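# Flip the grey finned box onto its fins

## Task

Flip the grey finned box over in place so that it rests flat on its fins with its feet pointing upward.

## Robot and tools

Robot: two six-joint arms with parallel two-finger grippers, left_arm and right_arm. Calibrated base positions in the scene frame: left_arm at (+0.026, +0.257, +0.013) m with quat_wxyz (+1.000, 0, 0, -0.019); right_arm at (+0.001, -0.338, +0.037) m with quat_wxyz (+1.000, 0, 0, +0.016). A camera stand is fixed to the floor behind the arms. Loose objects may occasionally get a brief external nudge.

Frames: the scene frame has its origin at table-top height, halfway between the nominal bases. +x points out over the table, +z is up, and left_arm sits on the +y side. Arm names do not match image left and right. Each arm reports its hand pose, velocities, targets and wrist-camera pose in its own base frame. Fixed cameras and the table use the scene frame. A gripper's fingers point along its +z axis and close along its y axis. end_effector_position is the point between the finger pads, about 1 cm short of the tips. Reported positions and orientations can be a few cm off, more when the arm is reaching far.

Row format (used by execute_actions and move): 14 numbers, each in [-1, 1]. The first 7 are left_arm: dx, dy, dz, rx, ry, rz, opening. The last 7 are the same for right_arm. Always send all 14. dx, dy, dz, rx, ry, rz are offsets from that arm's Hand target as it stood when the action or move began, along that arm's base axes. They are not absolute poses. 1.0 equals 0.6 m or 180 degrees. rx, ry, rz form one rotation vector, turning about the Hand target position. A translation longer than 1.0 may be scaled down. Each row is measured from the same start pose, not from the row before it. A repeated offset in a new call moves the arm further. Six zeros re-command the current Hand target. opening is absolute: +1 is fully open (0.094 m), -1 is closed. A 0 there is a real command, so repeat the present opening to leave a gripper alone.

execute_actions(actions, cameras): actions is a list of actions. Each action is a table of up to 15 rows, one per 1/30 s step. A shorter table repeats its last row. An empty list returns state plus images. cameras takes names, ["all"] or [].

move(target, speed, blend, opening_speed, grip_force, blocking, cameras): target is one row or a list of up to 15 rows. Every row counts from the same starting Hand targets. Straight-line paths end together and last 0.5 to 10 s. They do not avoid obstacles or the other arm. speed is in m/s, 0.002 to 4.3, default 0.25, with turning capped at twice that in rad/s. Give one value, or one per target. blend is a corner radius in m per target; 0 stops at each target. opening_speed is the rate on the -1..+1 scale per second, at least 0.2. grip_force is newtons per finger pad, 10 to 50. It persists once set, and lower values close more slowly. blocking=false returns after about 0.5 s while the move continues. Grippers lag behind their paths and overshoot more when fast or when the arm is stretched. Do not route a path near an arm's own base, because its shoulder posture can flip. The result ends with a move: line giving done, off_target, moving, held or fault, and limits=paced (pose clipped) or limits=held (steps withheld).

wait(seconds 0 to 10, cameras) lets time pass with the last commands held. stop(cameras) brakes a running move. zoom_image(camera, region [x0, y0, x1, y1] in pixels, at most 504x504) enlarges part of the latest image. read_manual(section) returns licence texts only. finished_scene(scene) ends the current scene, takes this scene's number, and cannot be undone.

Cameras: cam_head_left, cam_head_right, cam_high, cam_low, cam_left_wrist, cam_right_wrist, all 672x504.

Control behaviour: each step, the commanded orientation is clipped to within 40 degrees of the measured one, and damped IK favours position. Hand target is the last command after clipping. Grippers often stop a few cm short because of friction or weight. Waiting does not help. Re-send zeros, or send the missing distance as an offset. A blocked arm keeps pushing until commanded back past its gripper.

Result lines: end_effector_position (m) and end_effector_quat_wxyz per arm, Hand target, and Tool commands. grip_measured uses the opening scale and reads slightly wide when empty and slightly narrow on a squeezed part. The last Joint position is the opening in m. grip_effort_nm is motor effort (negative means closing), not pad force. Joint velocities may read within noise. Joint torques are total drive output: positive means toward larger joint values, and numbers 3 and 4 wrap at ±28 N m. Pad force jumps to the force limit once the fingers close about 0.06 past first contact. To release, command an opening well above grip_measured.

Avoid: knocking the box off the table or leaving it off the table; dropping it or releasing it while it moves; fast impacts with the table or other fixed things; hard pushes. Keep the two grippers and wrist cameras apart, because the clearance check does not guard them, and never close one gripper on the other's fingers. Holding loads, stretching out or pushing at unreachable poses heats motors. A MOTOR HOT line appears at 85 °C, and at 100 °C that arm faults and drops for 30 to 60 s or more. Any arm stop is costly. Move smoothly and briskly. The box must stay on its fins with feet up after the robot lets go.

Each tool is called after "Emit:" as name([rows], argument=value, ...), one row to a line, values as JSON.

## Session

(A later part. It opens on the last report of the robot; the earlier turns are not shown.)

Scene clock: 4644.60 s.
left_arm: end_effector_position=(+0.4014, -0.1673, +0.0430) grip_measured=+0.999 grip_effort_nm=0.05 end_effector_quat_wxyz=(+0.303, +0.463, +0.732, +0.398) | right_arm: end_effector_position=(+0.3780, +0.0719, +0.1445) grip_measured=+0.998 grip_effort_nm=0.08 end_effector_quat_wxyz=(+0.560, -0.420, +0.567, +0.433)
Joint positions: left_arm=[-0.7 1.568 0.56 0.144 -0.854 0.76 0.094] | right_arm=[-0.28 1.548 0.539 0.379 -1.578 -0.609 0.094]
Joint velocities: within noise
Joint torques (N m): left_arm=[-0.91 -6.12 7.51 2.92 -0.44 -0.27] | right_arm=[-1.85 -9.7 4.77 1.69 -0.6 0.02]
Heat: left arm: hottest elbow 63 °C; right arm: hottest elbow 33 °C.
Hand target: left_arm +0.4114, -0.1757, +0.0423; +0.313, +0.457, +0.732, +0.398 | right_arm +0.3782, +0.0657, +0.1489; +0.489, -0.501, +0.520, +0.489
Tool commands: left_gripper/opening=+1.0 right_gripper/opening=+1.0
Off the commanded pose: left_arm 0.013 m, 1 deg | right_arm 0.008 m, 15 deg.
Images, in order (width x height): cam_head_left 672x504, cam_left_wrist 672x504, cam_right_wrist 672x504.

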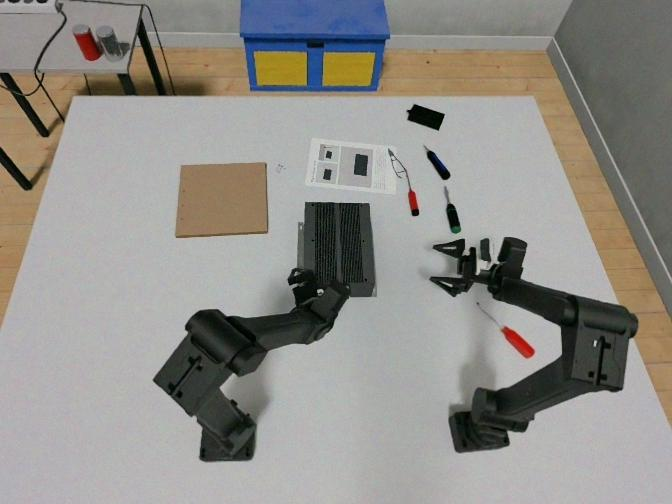

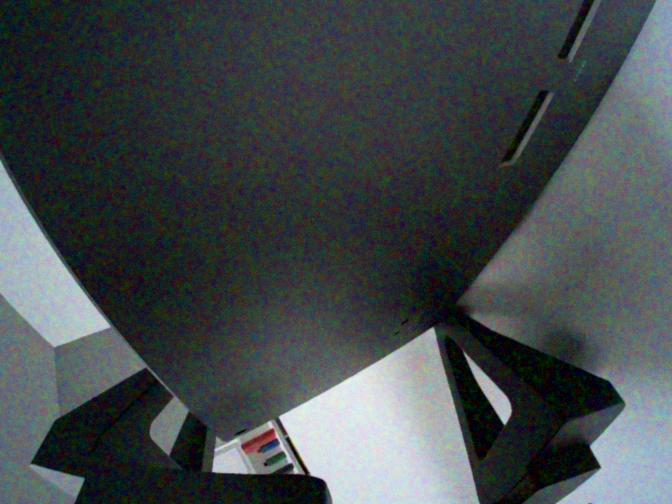

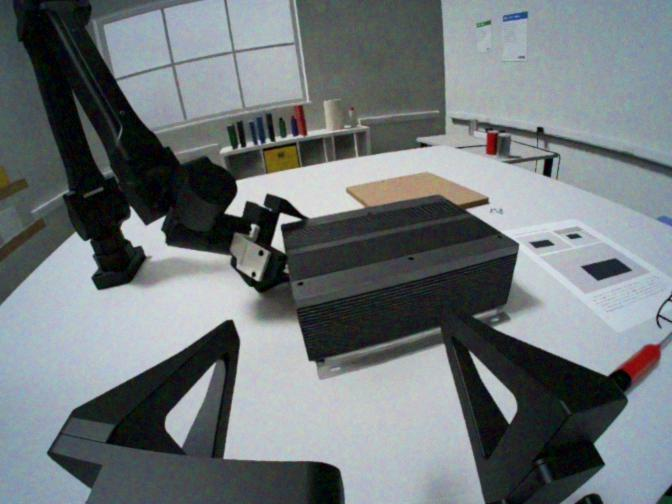

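Emit:
move([
  [0,0,0,0,0,0,1,-0.13,0.04,0.118,0.1845,0.2059,-0.2261,-1],
  [0,0,0,0,0,0,1,-0.13,0.207,0.052,0.3689,0.4117,-0.4522,-1],
], speed=0.15, blend=0.02, cameras=["cam_head_right", "cam_right_wrist"])

Scene clock: 4840.40 s.
left_arm: end_effector_position=(+0.4014, -0.1673, +0.0430) grip_measured=+0.999 grip_effort_nm=0.05 end_effector_quat_wxyz=(+0.303, +0.463, +0.732, +0.398) | right_arm: end_effector_position=(+0.2945, +0.1749, +0.1622) grip_measured=-0.986 grip_effort_nm=-0.76 end_effector_quat_wxyz=(+0.461, +0.559, +0.548, +0.418)
Joint positions: left_arm=[-0.7 1.568 0.56 0.144 -0.854 0.76 0.094] | right_arm=[0.977 0.982 0.264 0.293 0.994 1.894 0.001]
Joint torques (N m): left_arm=[-0.91 -6.07 7.53 2.93 -0.46 -0.28] | right_arm=[0.32 -1.14 10.06 1.4 0.42 0.01]
Heat: left arm: hottest elbow 45 °C; right arm: hottest elbow 34 °C.
Hand target: left_arm +0.4114, -0.1757, +0.0423; +0.313, +0.457, +0.732, +0.398 | right_arm +0.3001, +0.1899, +0.1800; +0.455, +0.561, +0.538, +0.436
Off the commanded pose: left_arm 0.013 m, 1 deg | right_arm 0.024 m, 2 deg.
move: off_target (left_arm, right_arm)
Images, in order (width x height): cam_head_right 672x504, cam_right_wrist 672x504.

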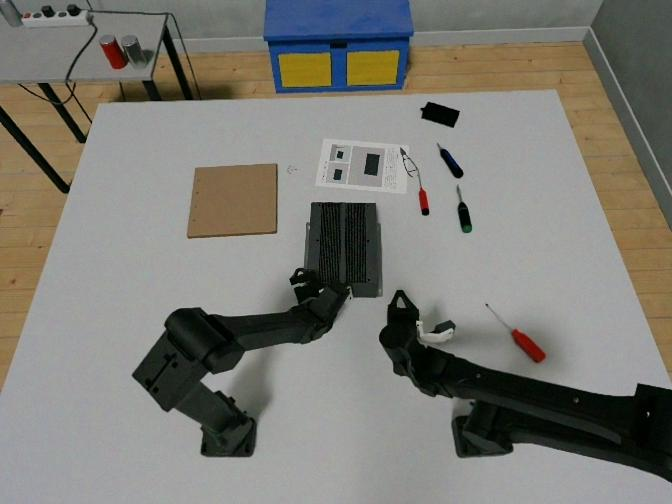

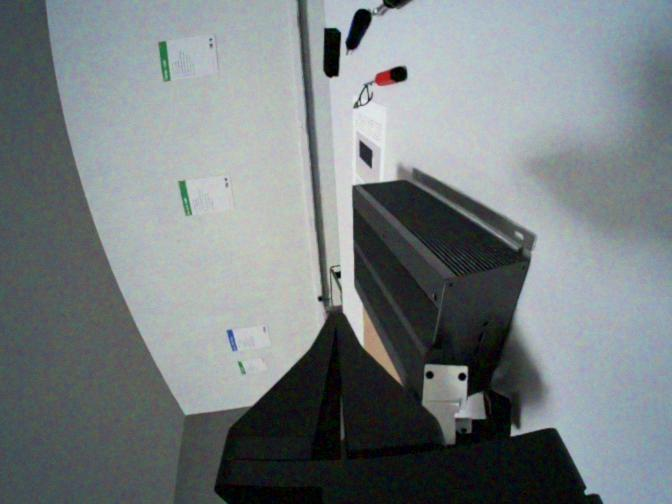

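Emit:
move(target=[0,0,0,0,0,0,1,0.0458,0.05,-0.195,0,0,0,-1], speed=0.1, cameras=["cam_head_right", "cam_right_wrist"])

Scene clock: 4850.33 s.
left_arm: end_effector_position=(+0.4014, -0.1673, +0.0430) grip_measured=+0.999 grip_effort_nm=0.05 end_effector_quat_wxyz=(+0.303, +0.463, +0.732, +0.398) | right_arm: end_effector_position=(+0.3198, +0.2151, +0.0596) grip_measured=-0.986 grip_effort_nm=-0.76 end_effector_quat_wxyz=(+0.454, +0.559, +0.545, +0.430)
Joint positions: left_arm=[-0.7 1.568 0.56 0.144 -0.854 0.76 0.094] | right_arm=[0.977 1.662 0.291 0.967 0.979 1.897 0.001]
Joint torques (N m): left_arm=[-0.79 -6.01 7.51 2.93 -0.45 -0.29] | right_arm=[-1.67 -6.24 3.93 2.35 0.09 -0.13]
Heat: left arm: hottest elbow 45 °C; right arm: hottest elbow 36 °C.
Hand target: left_arm +0.4114, -0.1757, +0.0423; +0.313, +0.457, +0.732, +0.398 | right_arm +0.3276, +0.2200, +0.0632; +0.455, +0.561, +0.538, +0.436
Off the commanded pose: left_arm 0.013 m, 1 deg | right_arm 0.010 m, 1 deg.
move: off_target (left_arm)
Images, in order (width x height): cam_head_right 672x504, cam_right_wrist 672x504.

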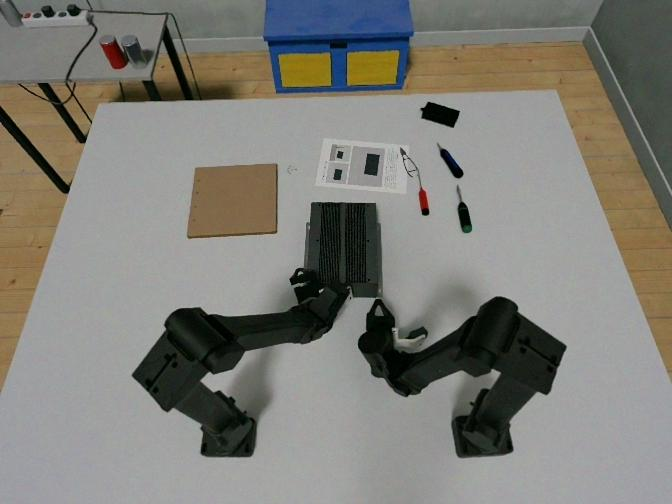

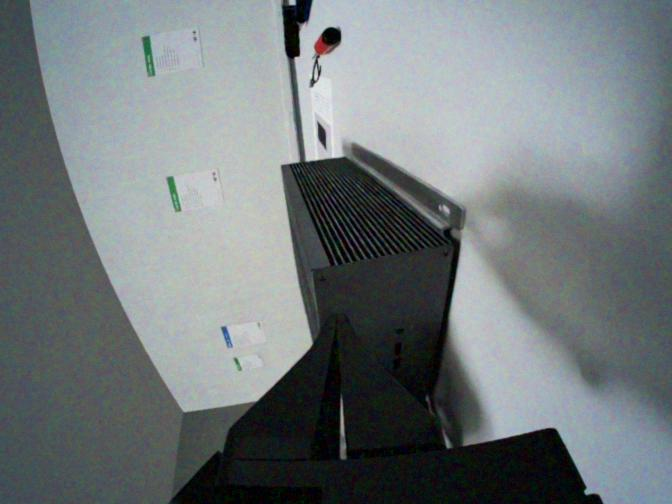

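Emit:
move([
  [0.0017,0,0.0567,-0.011,-0.012,0,1,0,0,0,0,0,0,-1],
  [0.0237,-0.0072,0.0967,-0.017,-0.02,0,1,0,0,0,0,0,0,-1],
  [0.0287,-0.0188,0.137,-0.007,-0.046,0,1,0,0,0,0,0,0,-1],
  [0.0328,-0.0238,0.187,-0.004,-0.057,0,1,0,0,0,0,0,0,-1],
  [0.0447,-0.0288,0.242,0,-0.068,0,1,0.006,0.007,-0.004,0,-0.02,0,-1],
  [0.0587,-0.03,0.29,0,-0.078,0,1,0.017,0.0198,-0.0127,0,-0.0556,0,-1],
], speed=0.06, blend=0.008, cameras=["cam_left_wrist", "cam_right_wrist", "cam_low"])

Scene clock: 4895.93 s.
left_arm: end_effector_position=(+0.4094, -0.1666, +0.1290) grip_measured=+0.999 grip_effort_nm=0.05 end_effector_quat_wxyz=(+0.315, +0.474, +0.686, +0.454) | right_arm: end_effector_position=(+0.3346, +0.2318, +0.0555) grip_measured=-0.986 grip_effort_nm=-0.76 end_effector_quat_wxyz=(+0.497, +0.520, +0.501, +0.482)
Joint positions: left_arm=[-0.709 1.377 0.594 0.062 -0.939 0.952 0.094] | right_arm=[0.977 1.984 0.353 1.552 1.01 1.642 0.001]
Joint torques (N m): left_arm=[-0.67 -13.68 15.86 3.11 -1.19 -0.27] | right_arm=[-1.38 -8.12 1.09 2.25 0.05 -0.21]
Heat: left arm: hottest elbow 45 °C; right arm: hottest elbow 33 °C.
Hand target: left_arm +0.4466, -0.1937, +0.2162; +0.400, +0.405, +0.688, +0.451 | right_arm +0.3378, +0.2319, +0.0555; +0.500, +0.520, +0.496, +0.483
Off the commanded pose: left_arm 0.099 m, 13 deg | right_arm 0.003 m, 1 deg.
move: off_target (left_arm)
Images, in order (width x height): cam_low 672x504, cam_left_wrist 672x504, cam_right_wrist 672x504.

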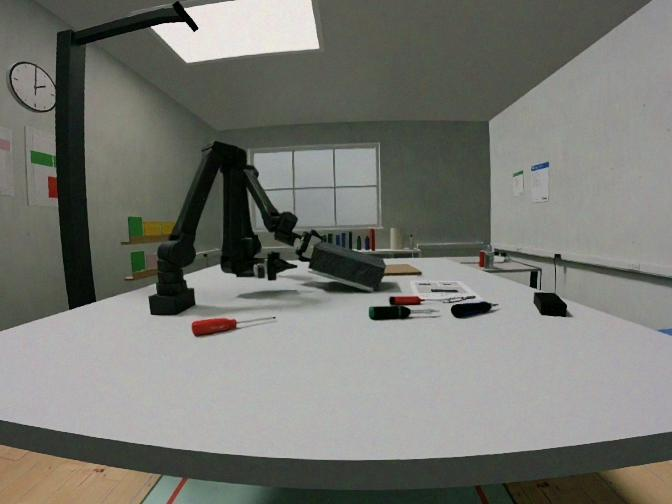

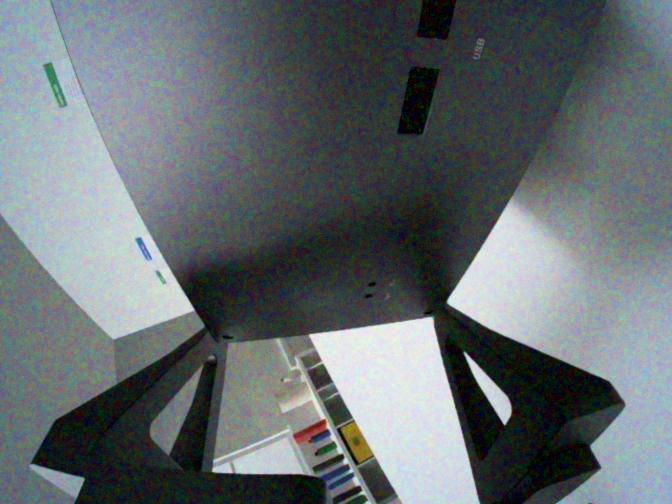

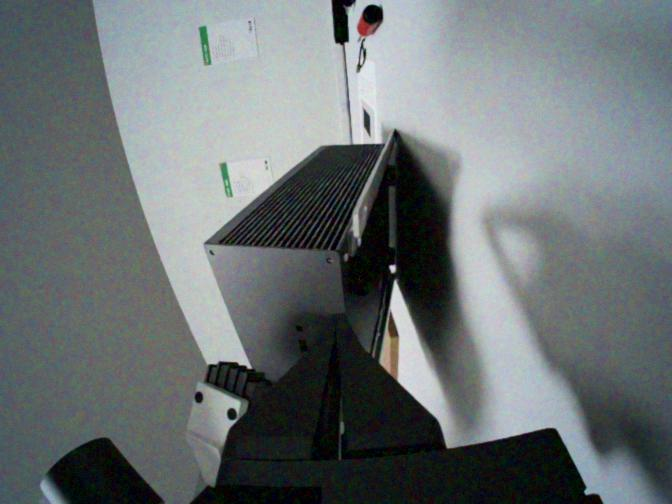

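Emit:
move([
  [0,0,0,0,0,0,1,0.0,-0.003,-0.012,0,0,0,-1],
  [0,0,0,0,0,0,1,0.078,-0.004,-0.012,0,0,0,-1],
], speed=0.06, blend=0.004, cameras=["cam_right_wrist", "cam_low"])

Emit:
zoom_image(camera="cam_low", region=[230, 200, 410, 320])

Scene clock: 4905.60 s.
left_arm: end_effector_position=(+0.4097, -0.1669, +0.1298) grip_measured=+0.999 grip_effort_nm=0.04 end_effector_quat_wxyz=(+0.315, +0.474, +0.686, +0.454) | right_arm: end_effector_position=(+0.3781, +0.2313, +0.0523) grip_measured=-0.986 grip_effort_nm=-0.76 end_effector_quat_wxyz=(+0.495, +0.520, +0.494, +0.491)
Joint positions: left_arm=[-0.709 1.376 0.596 0.062 -0.939 0.952 0.094] | right_arm=[0.86 2.017 0.425 1.546 0.889 1.628 0.001]
Joint torques (N m): left_arm=[-0.62 -13.57 15.82 3.12 -1.19 -0.27] | right_arm=[-2.02 -8.41 1.83 1.54 -0.16 -0.2]
Heat: left arm: hottest elbow 51 °C; right arm: hottest elbow 32 °C.
Hand target: left_arm +0.4466, -0.1936, +0.2162; +0.400, +0.405, +0.688, +0.451 | right_arm +0.3847, +0.2294, +0.0482; +0.500, +0.520, +0.496, +0.483
Off the commanded pose: left_arm 0.098 m, 13 deg | right_arm 0.008 m, 1 deg.
move: off_target (left_arm); blend cut to 0.0037 m at target 1
Images, in order (width x height): cam_low 672x504, cam_right_wrist 672x504.

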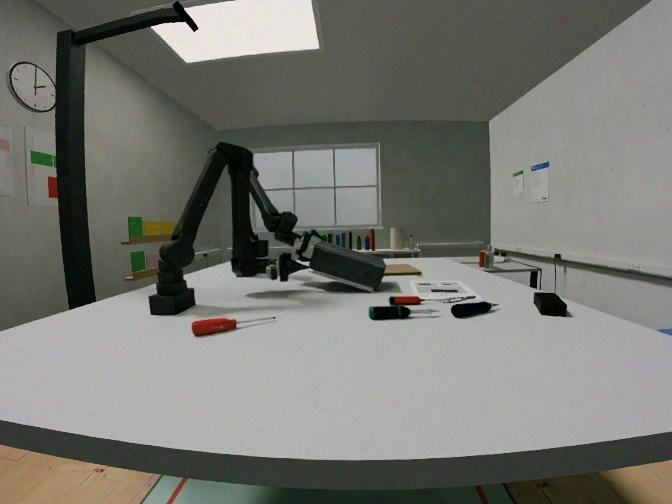

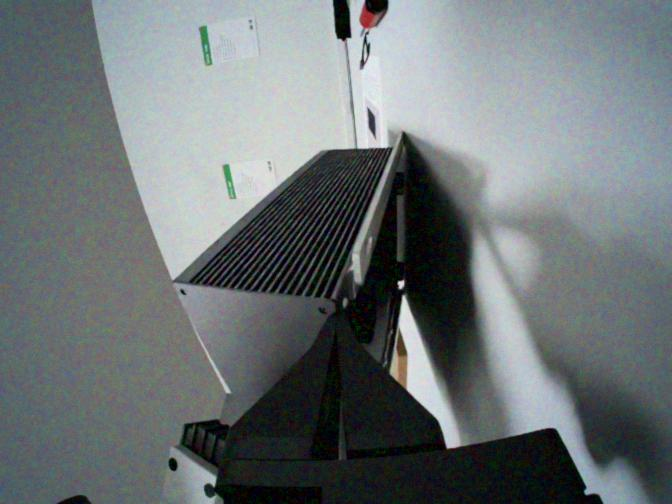

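Scaled by 2.800.

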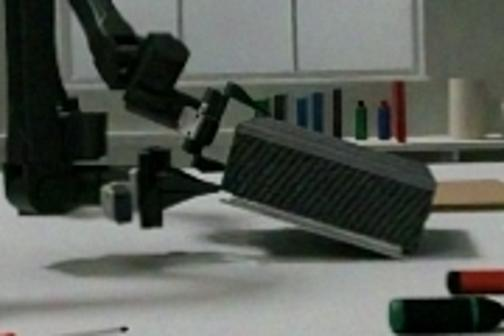

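Emit:
move([
  [0,0,0,0,0,0,1,-0.03,0,-0.005,0,0,0,-1],
  [0,0,0,0,0,0,1,-0.03,0,-0.028,0,0,0,-1],
  [0,0,0,0,0,0,1,0.012,0,-0.028,0,0,0,-1],
], speed=0.06, blend=0.003, cameras=["cam_right_wrist", "cam_low"])

Emit:
zoom_image(camera="cam_low", region=[280, 230, 370, 300])

Emit:
zoom_image(camera="cam_right_wrist", region=[270, 240, 430, 360])

Scene clock: 4916.63 s.
left_arm: end_effector_position=(+0.4097, -0.1669, +0.1298) grip_measured=+0.999 grip_effort_nm=0.05 end_effector_quat_wxyz=(+0.315, +0.474, +0.686, +0.454) | right_arm: end_effector_position=(+0.3869, +0.2315, +0.0316) grip_measured=-0.986 grip_effort_nm=-0.76 end_effector_quat_wxyz=(+0.496, +0.521, +0.502, +0.481)
Joint positions: left_arm=[-0.709 1.376 0.596 0.062 -0.939 0.952 0.094] | right_arm=[0.84 2.087 0.457 1.558 0.873 1.63 0.001]
Joint torques (N m): left_arm=[-0.67 -13.51 15.79 3.08 -1.2 -0.27] | right_arm=[-1.67 -9.52 1.26 2.48 -0.11 -0.2]
Heat: left arm: hottest elbow 54 °C; right arm: hottest elbow 32 °C.
Hand target: left_arm +0.4466, -0.1936, +0.2162; +0.400, +0.405, +0.688, +0.451 | right_arm +0.3918, +0.2294, +0.0315; +0.500, +0.520, +0.496, +0.483
Off the commanded pose: left_arm 0.098 m, 13 deg | right_arm 0.005 m, 1 deg.
joint sent to its limit (right arm) — joint 4 (wrist pitch), upper limit. The joint targets still meet the commanded pose.
move: off_target (left_arm)
Images, in order (width x height): cam_low 672x504, cam_right_wrist 672x504.

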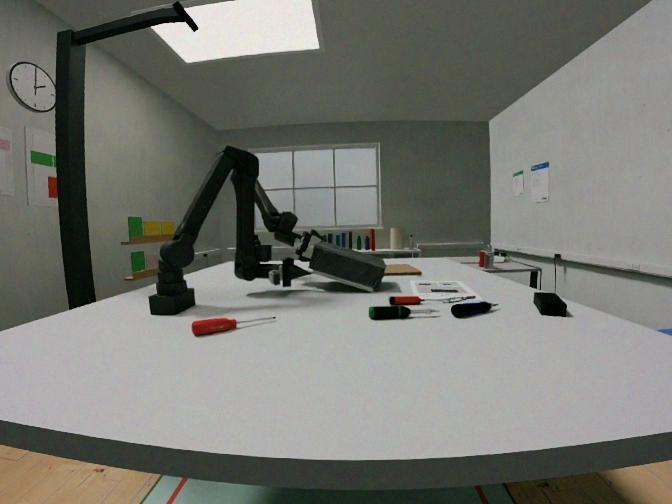

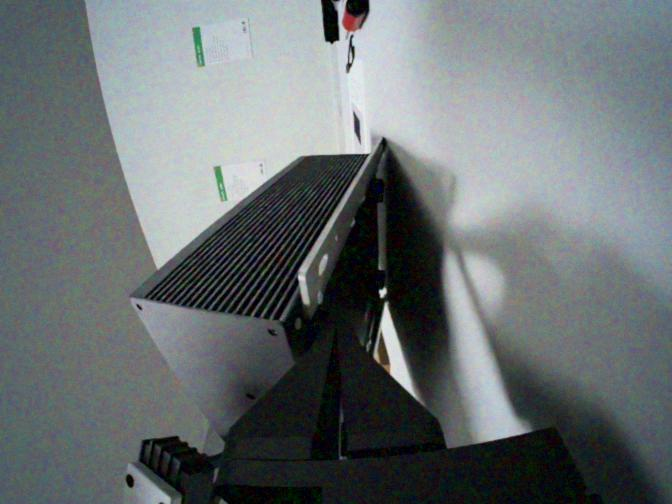

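Scaled by 5.600.

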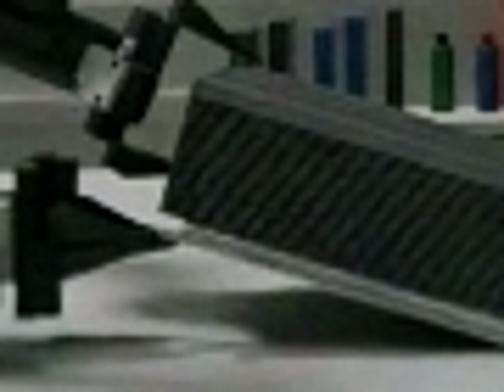

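Scaled by 3.150 from the camera's 672x504 image, which has a finer 960x720 frame.

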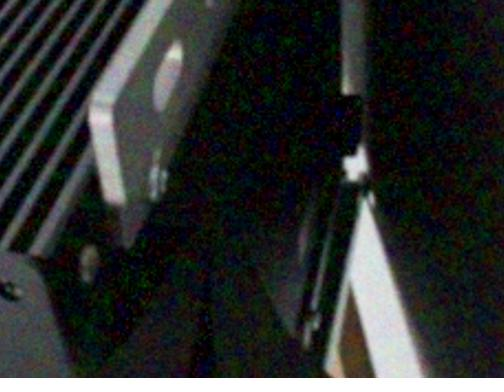

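Emit:
move(target=[0,0,0,0,0,0,1,0.004,0,0.055,0,0,0,-1], speed=0.06, cameras=["cam_right_wrist", "cam_low"])

Emit:
zoom_image(camera="cam_low", region=[280, 230, 370, 300])

Scene clock: 4924.17 s.
left_arm: end_effector_position=(+0.4119, -0.1675, +0.1386) grip_measured=+0.999 grip_effort_nm=0.05 end_effector_quat_wxyz=(+0.321, +0.468, +0.685, +0.457) | right_arm: end_effector_position=(+0.3888, +0.2332, +0.0545) grip_measured=-0.986 grip_effort_nm=-0.76 end_effector_quat_wxyz=(+0.496, +0.518, +0.506, +0.479)
Joint positions: left_arm=[-0.709 1.365 0.604 0.062 -0.948 0.959 0.094] | right_arm=[0.838 1.981 0.442 1.463 0.866 1.624 0.001]
Joint torques (N m): left_arm=[-0.67 -12.51 15.51 3.15 -0.82 -0.31] | right_arm=[-1.79 -11.93 1.51 1.99 -0.13 -0.2]
Heat: left arm: hottest elbow 56 °C; right arm: hottest elbow 31 °C.
Hand target: left_arm +0.4466, -0.1937, +0.2163; +0.400, +0.405, +0.688, +0.451 | right_arm +0.3942, +0.2295, +0.0644; +0.500, +0.520, +0.496, +0.483
Off the commanded pose: left_arm 0.089 m, 12 deg | right_arm 0.012 m, 1 deg.
move: off_target (left_arm, right_arm)
Images, in order (width x height): cam_low 672x504, cam_right_wrist 672x504.

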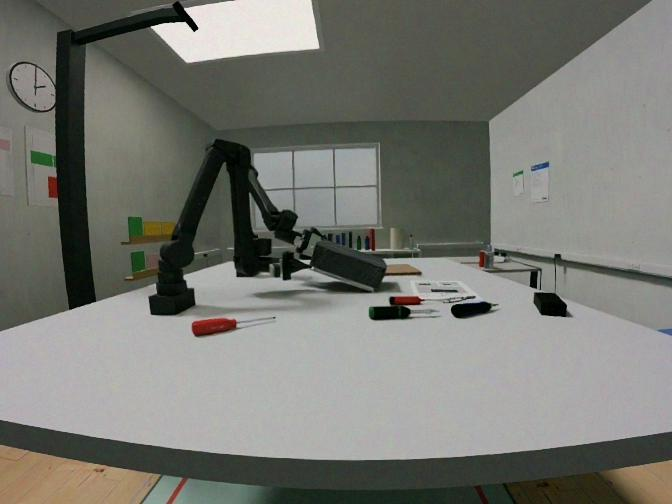

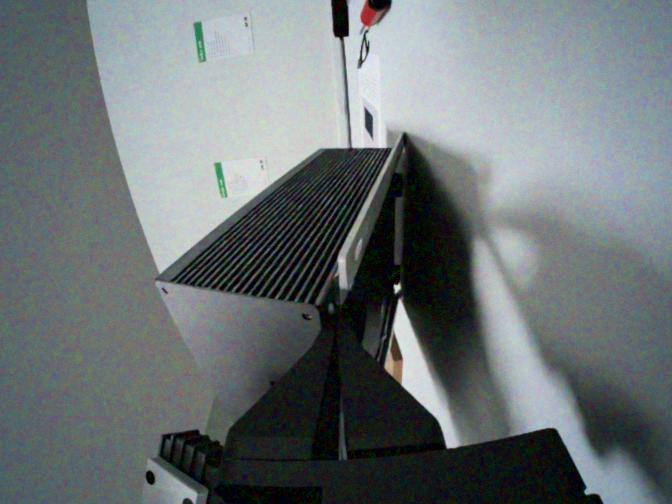

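Scaled by 5.600.

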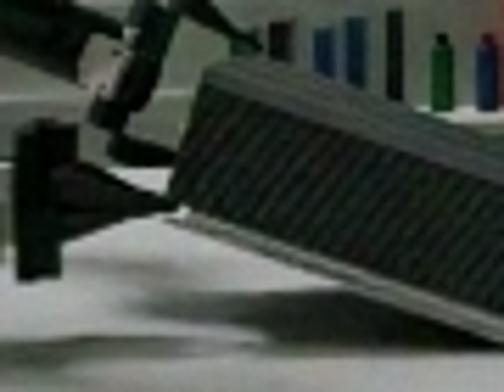

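Emit:
move(target=[0.03,-0.004,0.042,0,0,0,1,0.03,-0.002,0.08,0.0165,-0.0149,0,-1], speed=0.06, cameras=["cam_left_wrist", "cam_right_wrist", "cam_low"])

Emit:
zoom_image(camera="cam_low", region=[280, 200, 400, 300])

Scene clock: 4935.37 s.
left_arm: end_effector_position=(+0.4265, -0.1732, +0.1662) grip_measured=+0.999 grip_effort_nm=0.05 end_effector_quat_wxyz=(+0.328, +0.466, +0.685, +0.454) | right_arm: end_effector_position=(+0.4043, +0.2286, +0.1055) grip_measured=-0.986 grip_effort_nm=-0.76 end_effector_quat_wxyz=(+0.495, +0.520, +0.480, +0.505)
Joint positions: left_arm=[-0.692 1.336 0.665 0.002 -0.928 0.979 0.094] | right_arm=[0.794 1.819 0.442 1.375 0.825 1.623 0.001]
Joint torques (N m): left_arm=[-0.21 -10.7 16.85 3.19 -0.81 -0.32] | right_arm=[-1.67 -9.82 3.7 1.46 -0.19 -0.22]
Heat: left arm: hottest elbow 56 °C; right arm: hottest elbow 31 °C.
Hand target: left_arm +0.4645, -0.1961, +0.2416; +0.400, +0.405, +0.688, +0.451 | right_arm +0.4122, +0.2282, +0.1124; +0.498, +0.522, +0.472, +0.508
Off the commanded pose: left_arm 0.087 m, 11 deg | right_arm 0.010 m, 1 deg.
move: off_target (left_arm)
Images, in order (width x height): cam_low 672x504, cam_left_wrist 672x504, cam_right_wrist 672x504.

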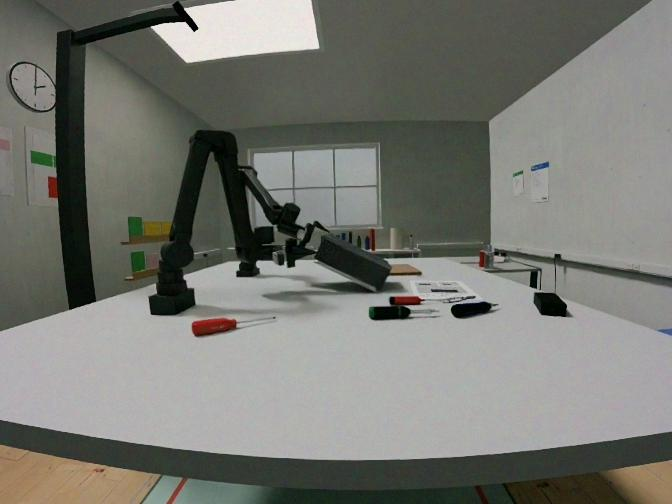

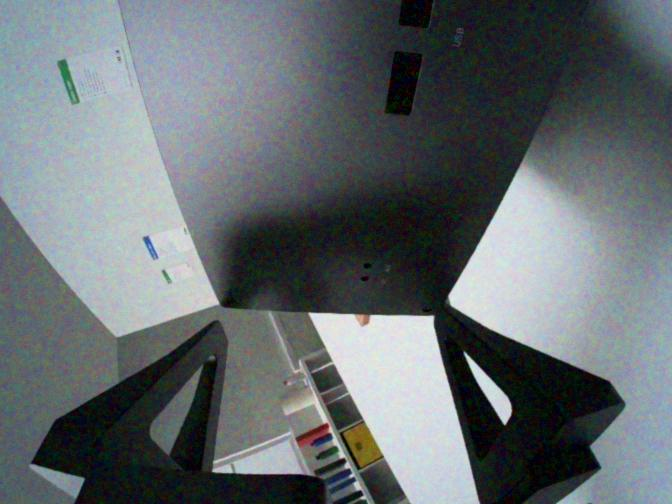

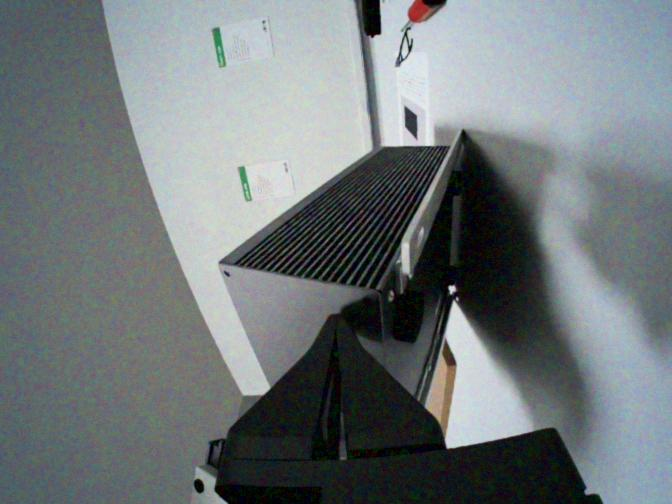

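Scaled by 4.200.

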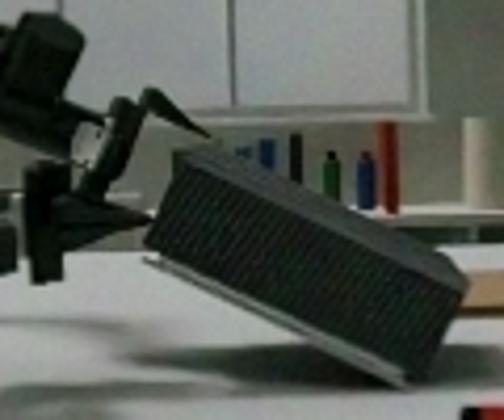

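Emit:
move([
  [0,0,0,0,0,0,1,-0.05,0,0,0,0,0,-1],
  [0,0,0,0,0,0,1,-0.05,0.0242,-0.079,0,0,0,-1],
  [0,0,0,0,0,0,1,0.022,0.0242,-0.079,0,0,0,-1],
  [0,0,0,0,0,0,1,0.024,0.0242,-0.03,0,0,0,-1],
], speed=0.08, blend=0.005, cameras=["cam_left_wrist", "cam_right_wrist", "cam_low"])

Emit:
zoom_image(camera="cam_low", region=[280, 200, 400, 300])

Scene clock: 4968.67 s.
left_arm: end_effector_position=(+0.4326, -0.1736, +0.1767) grip_measured=+0.999 grip_effort_nm=0.05 end_effector_quat_wxyz=(+0.331, +0.458, +0.684, +0.461) | right_arm: end_effector_position=(+0.4204, +0.2430, +0.0766) grip_measured=-0.986 grip_effort_nm=-0.76 end_effector_quat_wxyz=(+0.496, +0.521, +0.488, +0.494)
Joint positions: left_arm=[-0.687 1.336 0.686 0.002 -0.942 0.988 0.094] | right_arm=[0.792 1.934 0.512 1.392 0.827 1.623 0.001]
Joint torques (N m): left_arm=[-0.38 -10.46 15.72 3.37 -0.18 -0.4] | right_arm=[-1.55 -12.98 2.74 2.47 -0.24 -0.14]
Heat: left arm: hottest elbow 58 °C; right arm: hottest shoulder 31 °C.
Hand target: left_arm +0.4646, -0.1960, +0.2416; +0.400, +0.405, +0.688, +0.451 | right_arm +0.4266, +0.2427, +0.0944; +0.498, +0.522, +0.472, +0.508
Off the commanded pose: left_arm 0.076 m, 10 deg | right_arm 0.019 m, 3 deg.
move: off_target (left_arm, right_arm)
Images, in order (width x height): cam_low 672x504, cam_left_wrist 672x504, cam_right_wrist 672x504.

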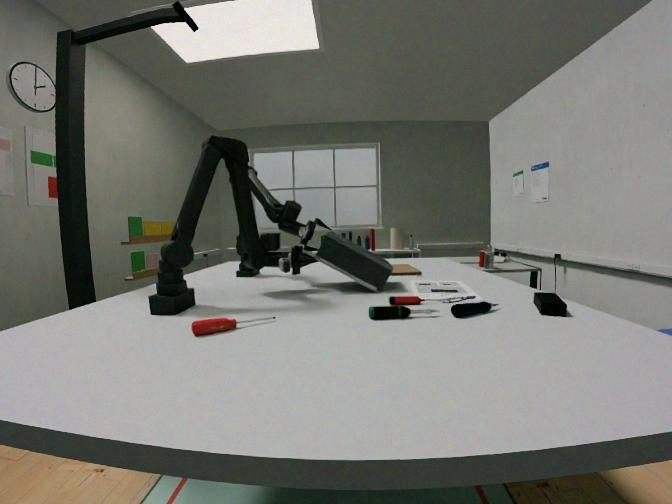

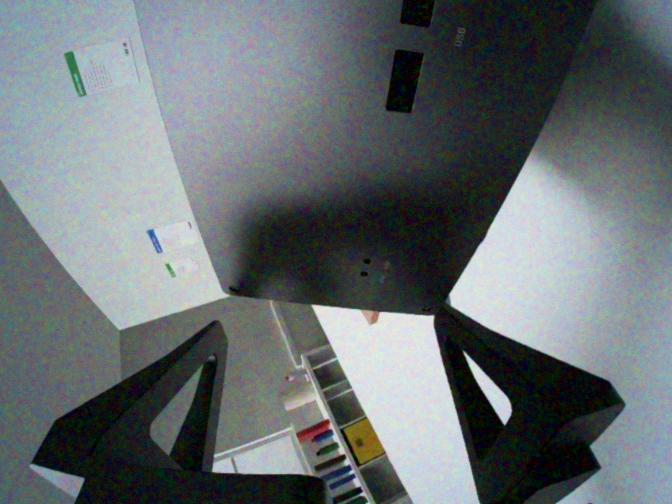

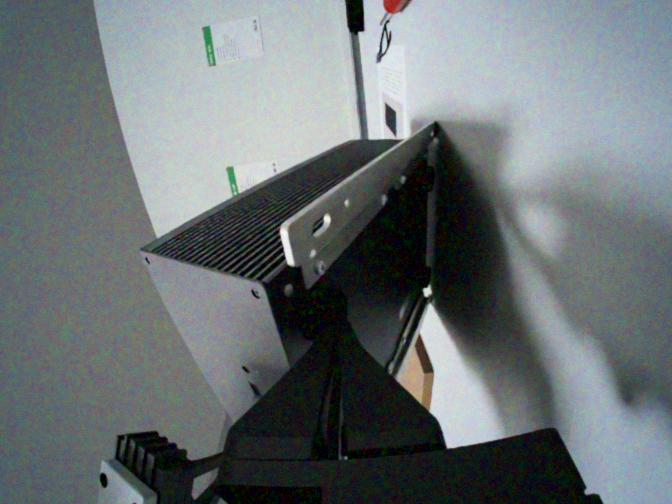

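Scaled by 4.200.

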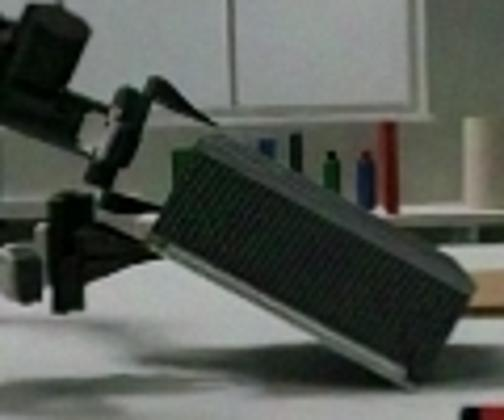

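Emit:
execute_actions(actions=[])

Scene clock: 5012.53 s.
left_arm: end_effector_position=(+0.4326, -0.1736, +0.1767) grip_measured=+0.999 grip_effort_nm=0.05 end_effector_quat_wxyz=(+0.331, +0.458, +0.684, +0.461) | right_arm: end_effector_position=(+0.4205, +0.2430, +0.0767) grip_measured=-0.986 grip_effort_nm=-0.76 end_effector_quat_wxyz=(+0.496, +0.521, +0.488, +0.494)
Joint positions: left_arm=[-0.687 1.336 0.686 0.002 -0.942 0.988 0.094] | right_arm=[0.792 1.934 0.512 1.391 0.827 1.623 0.001]
Joint velocities: within noise
Joint torques (N m): left_arm=[-0.38 -10.4 15.72 3.32 -0.18 -0.39] | right_arm=[-1.67 -12.86 2.85 2.17 -0.24 -0.18]
Heat: left arm: hottest elbow 64 °C; right arm: hottest shoulder 31 °C.
Hand target: left_arm +0.4646, -0.1960, +0.2416; +0.400, +0.405, +0.688, +0.451 | right_arm +0.4266, +0.2427, +0.0945; +0.498, +0.522, +0.471, +0.508
Tool commands: left_gripper/opening=+1.0 right_gripper/opening=-1.0
Off the commanded pose: left_arm 0.076 m, 10 deg | right_arm 0.019 m, 3 deg.

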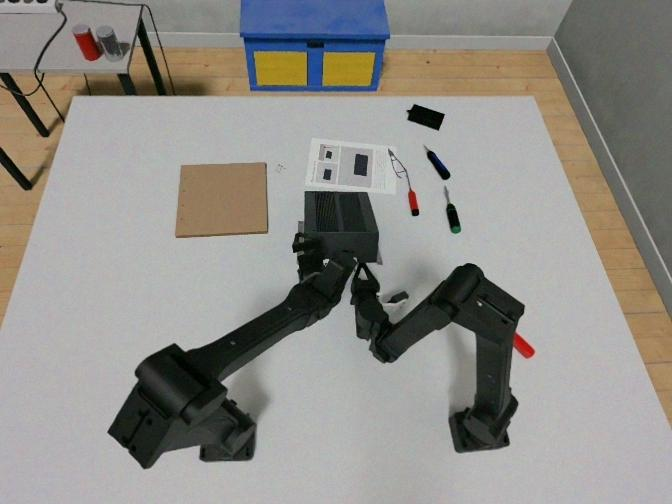

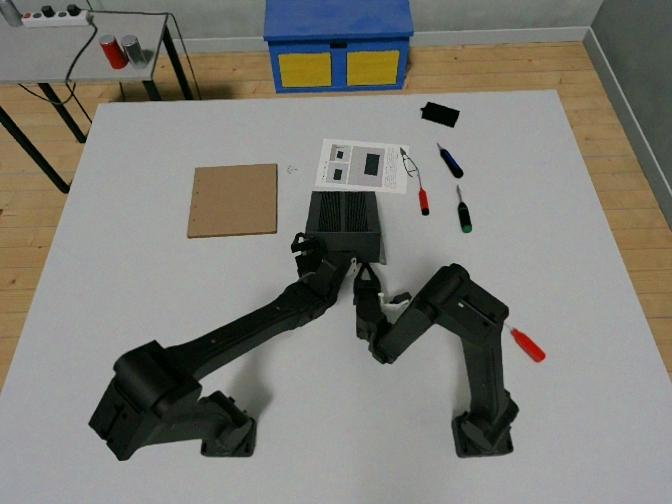

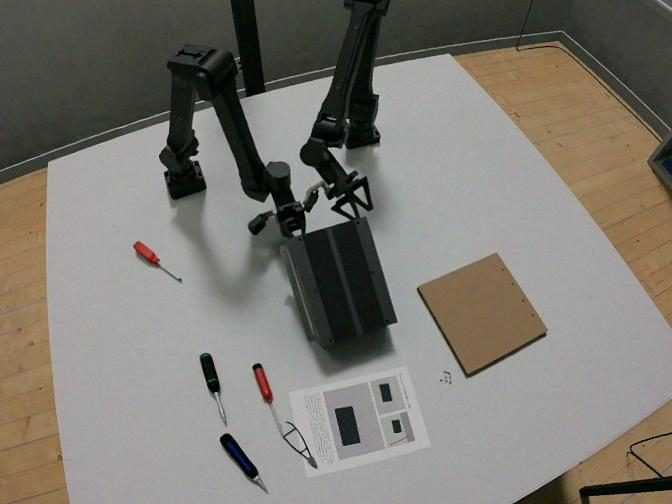

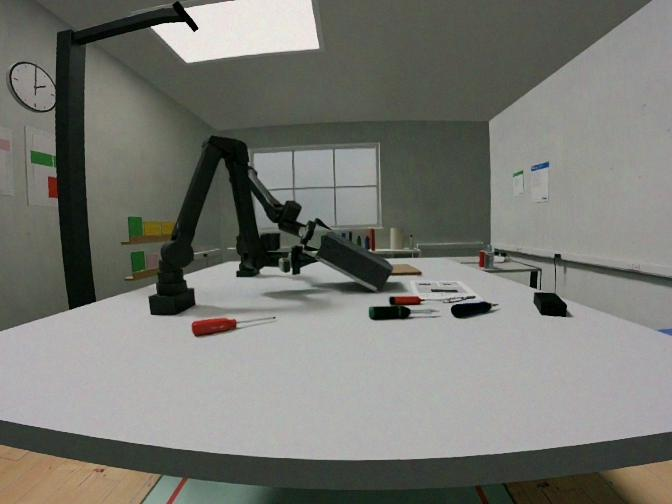

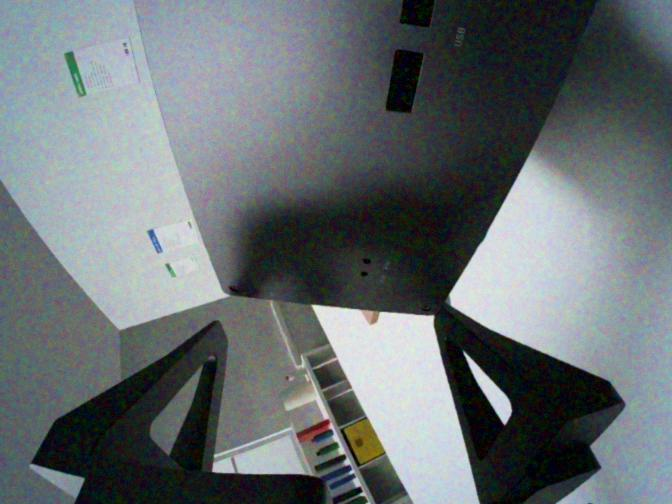

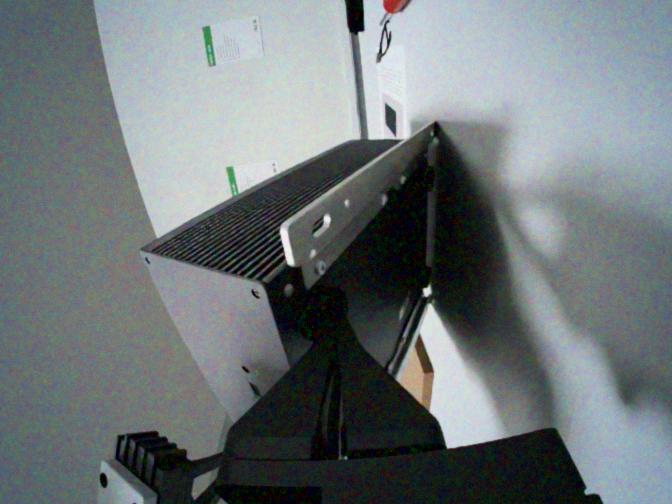

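Emit:
move(target=[0.025, 0, 0.03, 0, 0, 0, 1, 0.025, 0, 0.045, 0, 0, 0, -1], speed=0.05, cameras=["cam_low", "cam_left_wrist", "cam_right_wrist"])

Emit:
zoom_image(camera="cam_low", region=[260, 190, 420, 310])

Scene clock: 5022.53 s.
left_arm: end_effector_position=(+0.4479, -0.1757, +0.1965) grip_measured=+0.999 grip_effort_nm=0.05 end_effector_quat_wxyz=(+0.338, +0.454, +0.686, +0.458) | right_arm: end_effector_position=(+0.4308, +0.2417, +0.1097) grip_measured=-0.986 grip_effort_nm=-0.76 end_effector_quat_wxyz=(+0.494, +0.520, +0.485, +0.500)
Joint positions: left_arm=[-0.664 1.331 0.738 -0.027 -0.918 1.005 0.094] | right_arm=[0.767 1.818 0.517 1.286 0.796 1.623 0.001]
Joint torques (N m): left_arm=[-0.44 -9.82 16.29 3.11 -0.29 -0.38] | right_arm=[-1.73 -11.58 4.97 1.55 -0.17 -0.18]
Heat: left arm: hottest elbow 64 °C; right arm: hottest shoulder 32 °C.
Hand target: left_arm +0.4796, -0.1960, +0.2595; +0.400, +0.405, +0.688, +0.451 | right_arm +0.4416, +0.2427, +0.1214; +0.498, +0.522, +0.472, +0.508
Off the commanded pose: left_arm 0.073 m, 9 deg | right_arm 0.016 m, 2 deg.
move: off_target (left_arm, right_arm)
Images, in order (width x height): cam_low 672x504, cam_left_wrist 672x504, cam_right_wrist 672x504.

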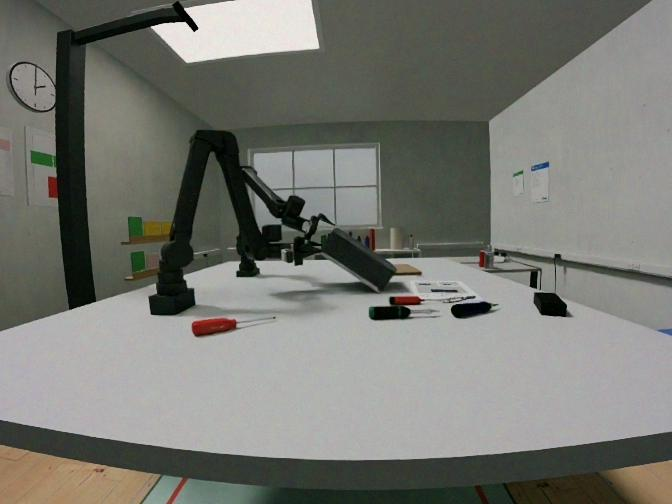

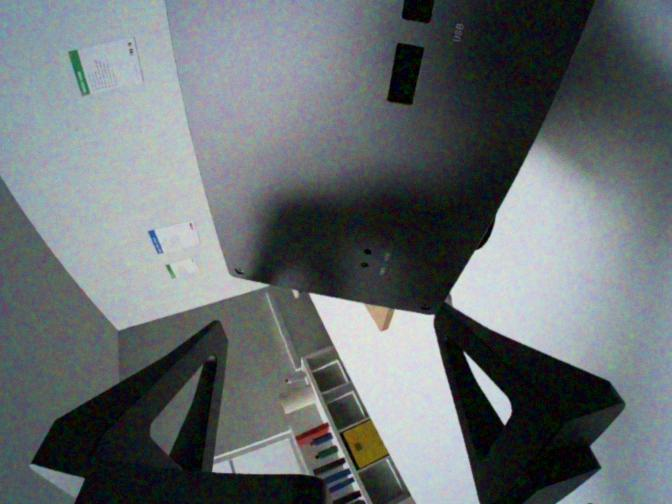

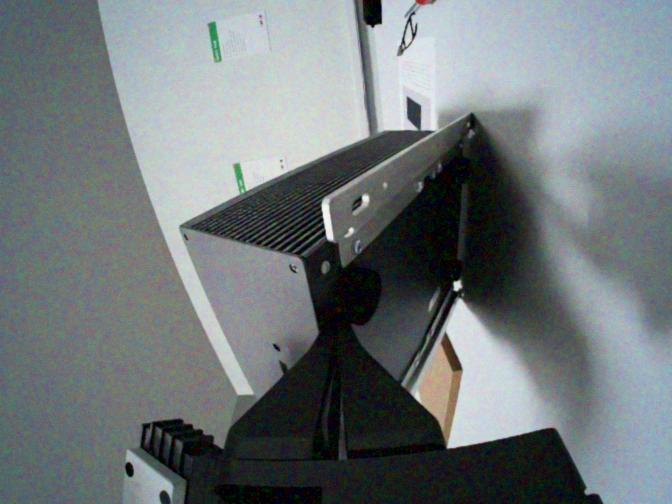

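Scaled by 3.150.

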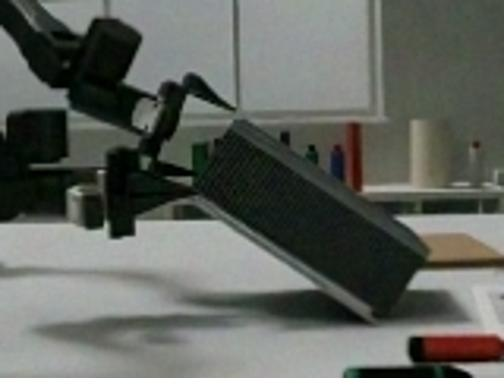

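Emit:
move(target=[0.04, 0, 0.03, 0, 0, 0, 1, 0.045, 0, 0.06, 0, 0, 0, -1], speed=0.05, cameras=["cam_low", "cam_left_wrist", "cam_right_wrist"])

Emit:
zoom_image(camera="cam_low", region=[260, 190, 420, 310])

Emit:
zoom_image(camera="cam_left_wrist", region=[340, 230, 500, 350])

Scene clock: 5034.60 s.
left_arm: end_effector_position=(+0.4752, -0.1742, +0.2293) grip_measured=+0.999 grip_effort_nm=0.05 end_effector_quat_wxyz=(+0.350, +0.438, +0.688, +0.460) | right_arm: end_effector_position=(+0.4573, +0.2420, +0.1428) grip_measured=-0.986 grip_effort_nm=-0.76 end_effector_quat_wxyz=(+0.494, +0.521, +0.485, +0.499)
Joint positions: left_arm=[-0.622 1.338 0.823 -0.046 -0.897 1.032 0.094] | right_arm=[0.719 1.72 0.572 1.13 0.749 1.623 0.001]
Joint torques (N m): left_arm=[-1.03 -8.41 16.21 2.89 0.17 -0.37] | right_arm=[-1.73 -10.81 6.24 1.52 -0.19 -0.12]
Heat: left arm: hottest elbow 64 °C; right arm: hottest shoulder 32 °C.
Hand target: left_arm +0.5036, -0.1961, +0.2775; +0.400, +0.405, +0.688, +0.451 | right_arm +0.4686, +0.2427, +0.1574; +0.498, +0.522, +0.472, +0.508
Off the commanded pose: left_arm 0.060 m, 7 deg | right_arm 0.018 m, 2 deg.
move: off_target (left_arm, right_arm)
Images, in order (width x height): cam_low 672x504, cam_left_wrist 672x504, cam_right_wrist 672x504.

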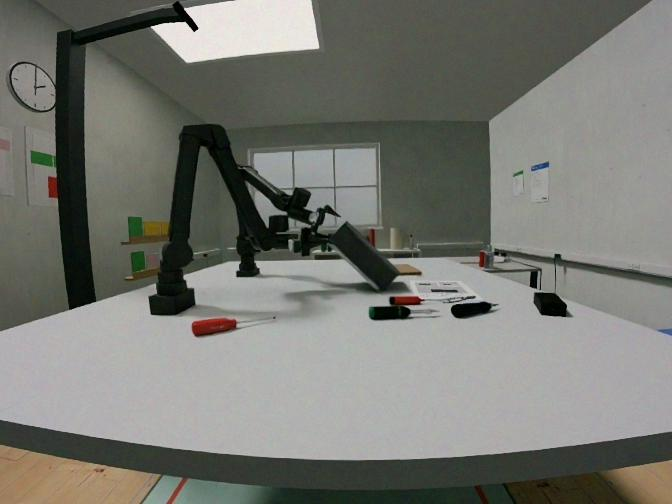

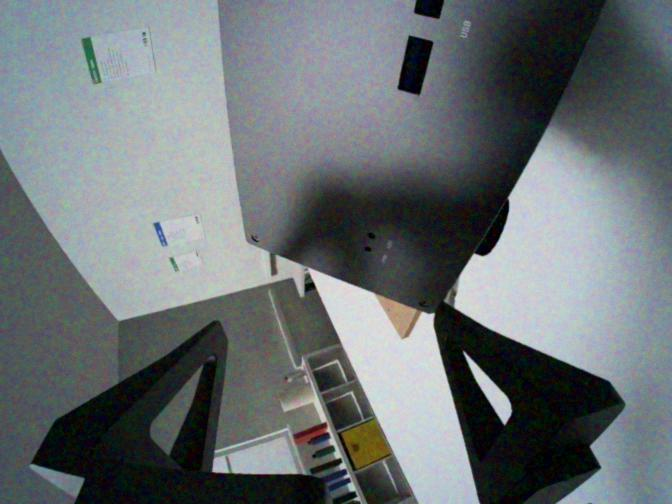

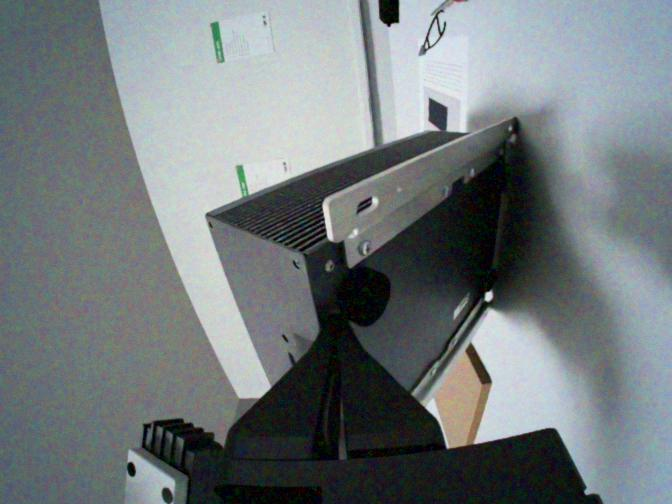

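Scaled by 3.150.

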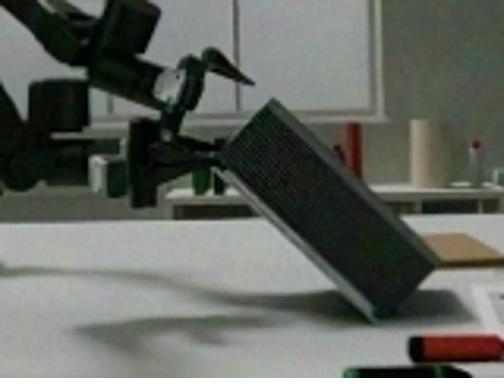

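Scaled by 3.150 from the camera's 672x504 image, which has a finer 960x720 frame.

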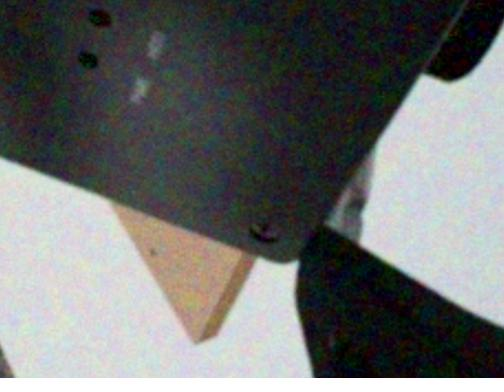

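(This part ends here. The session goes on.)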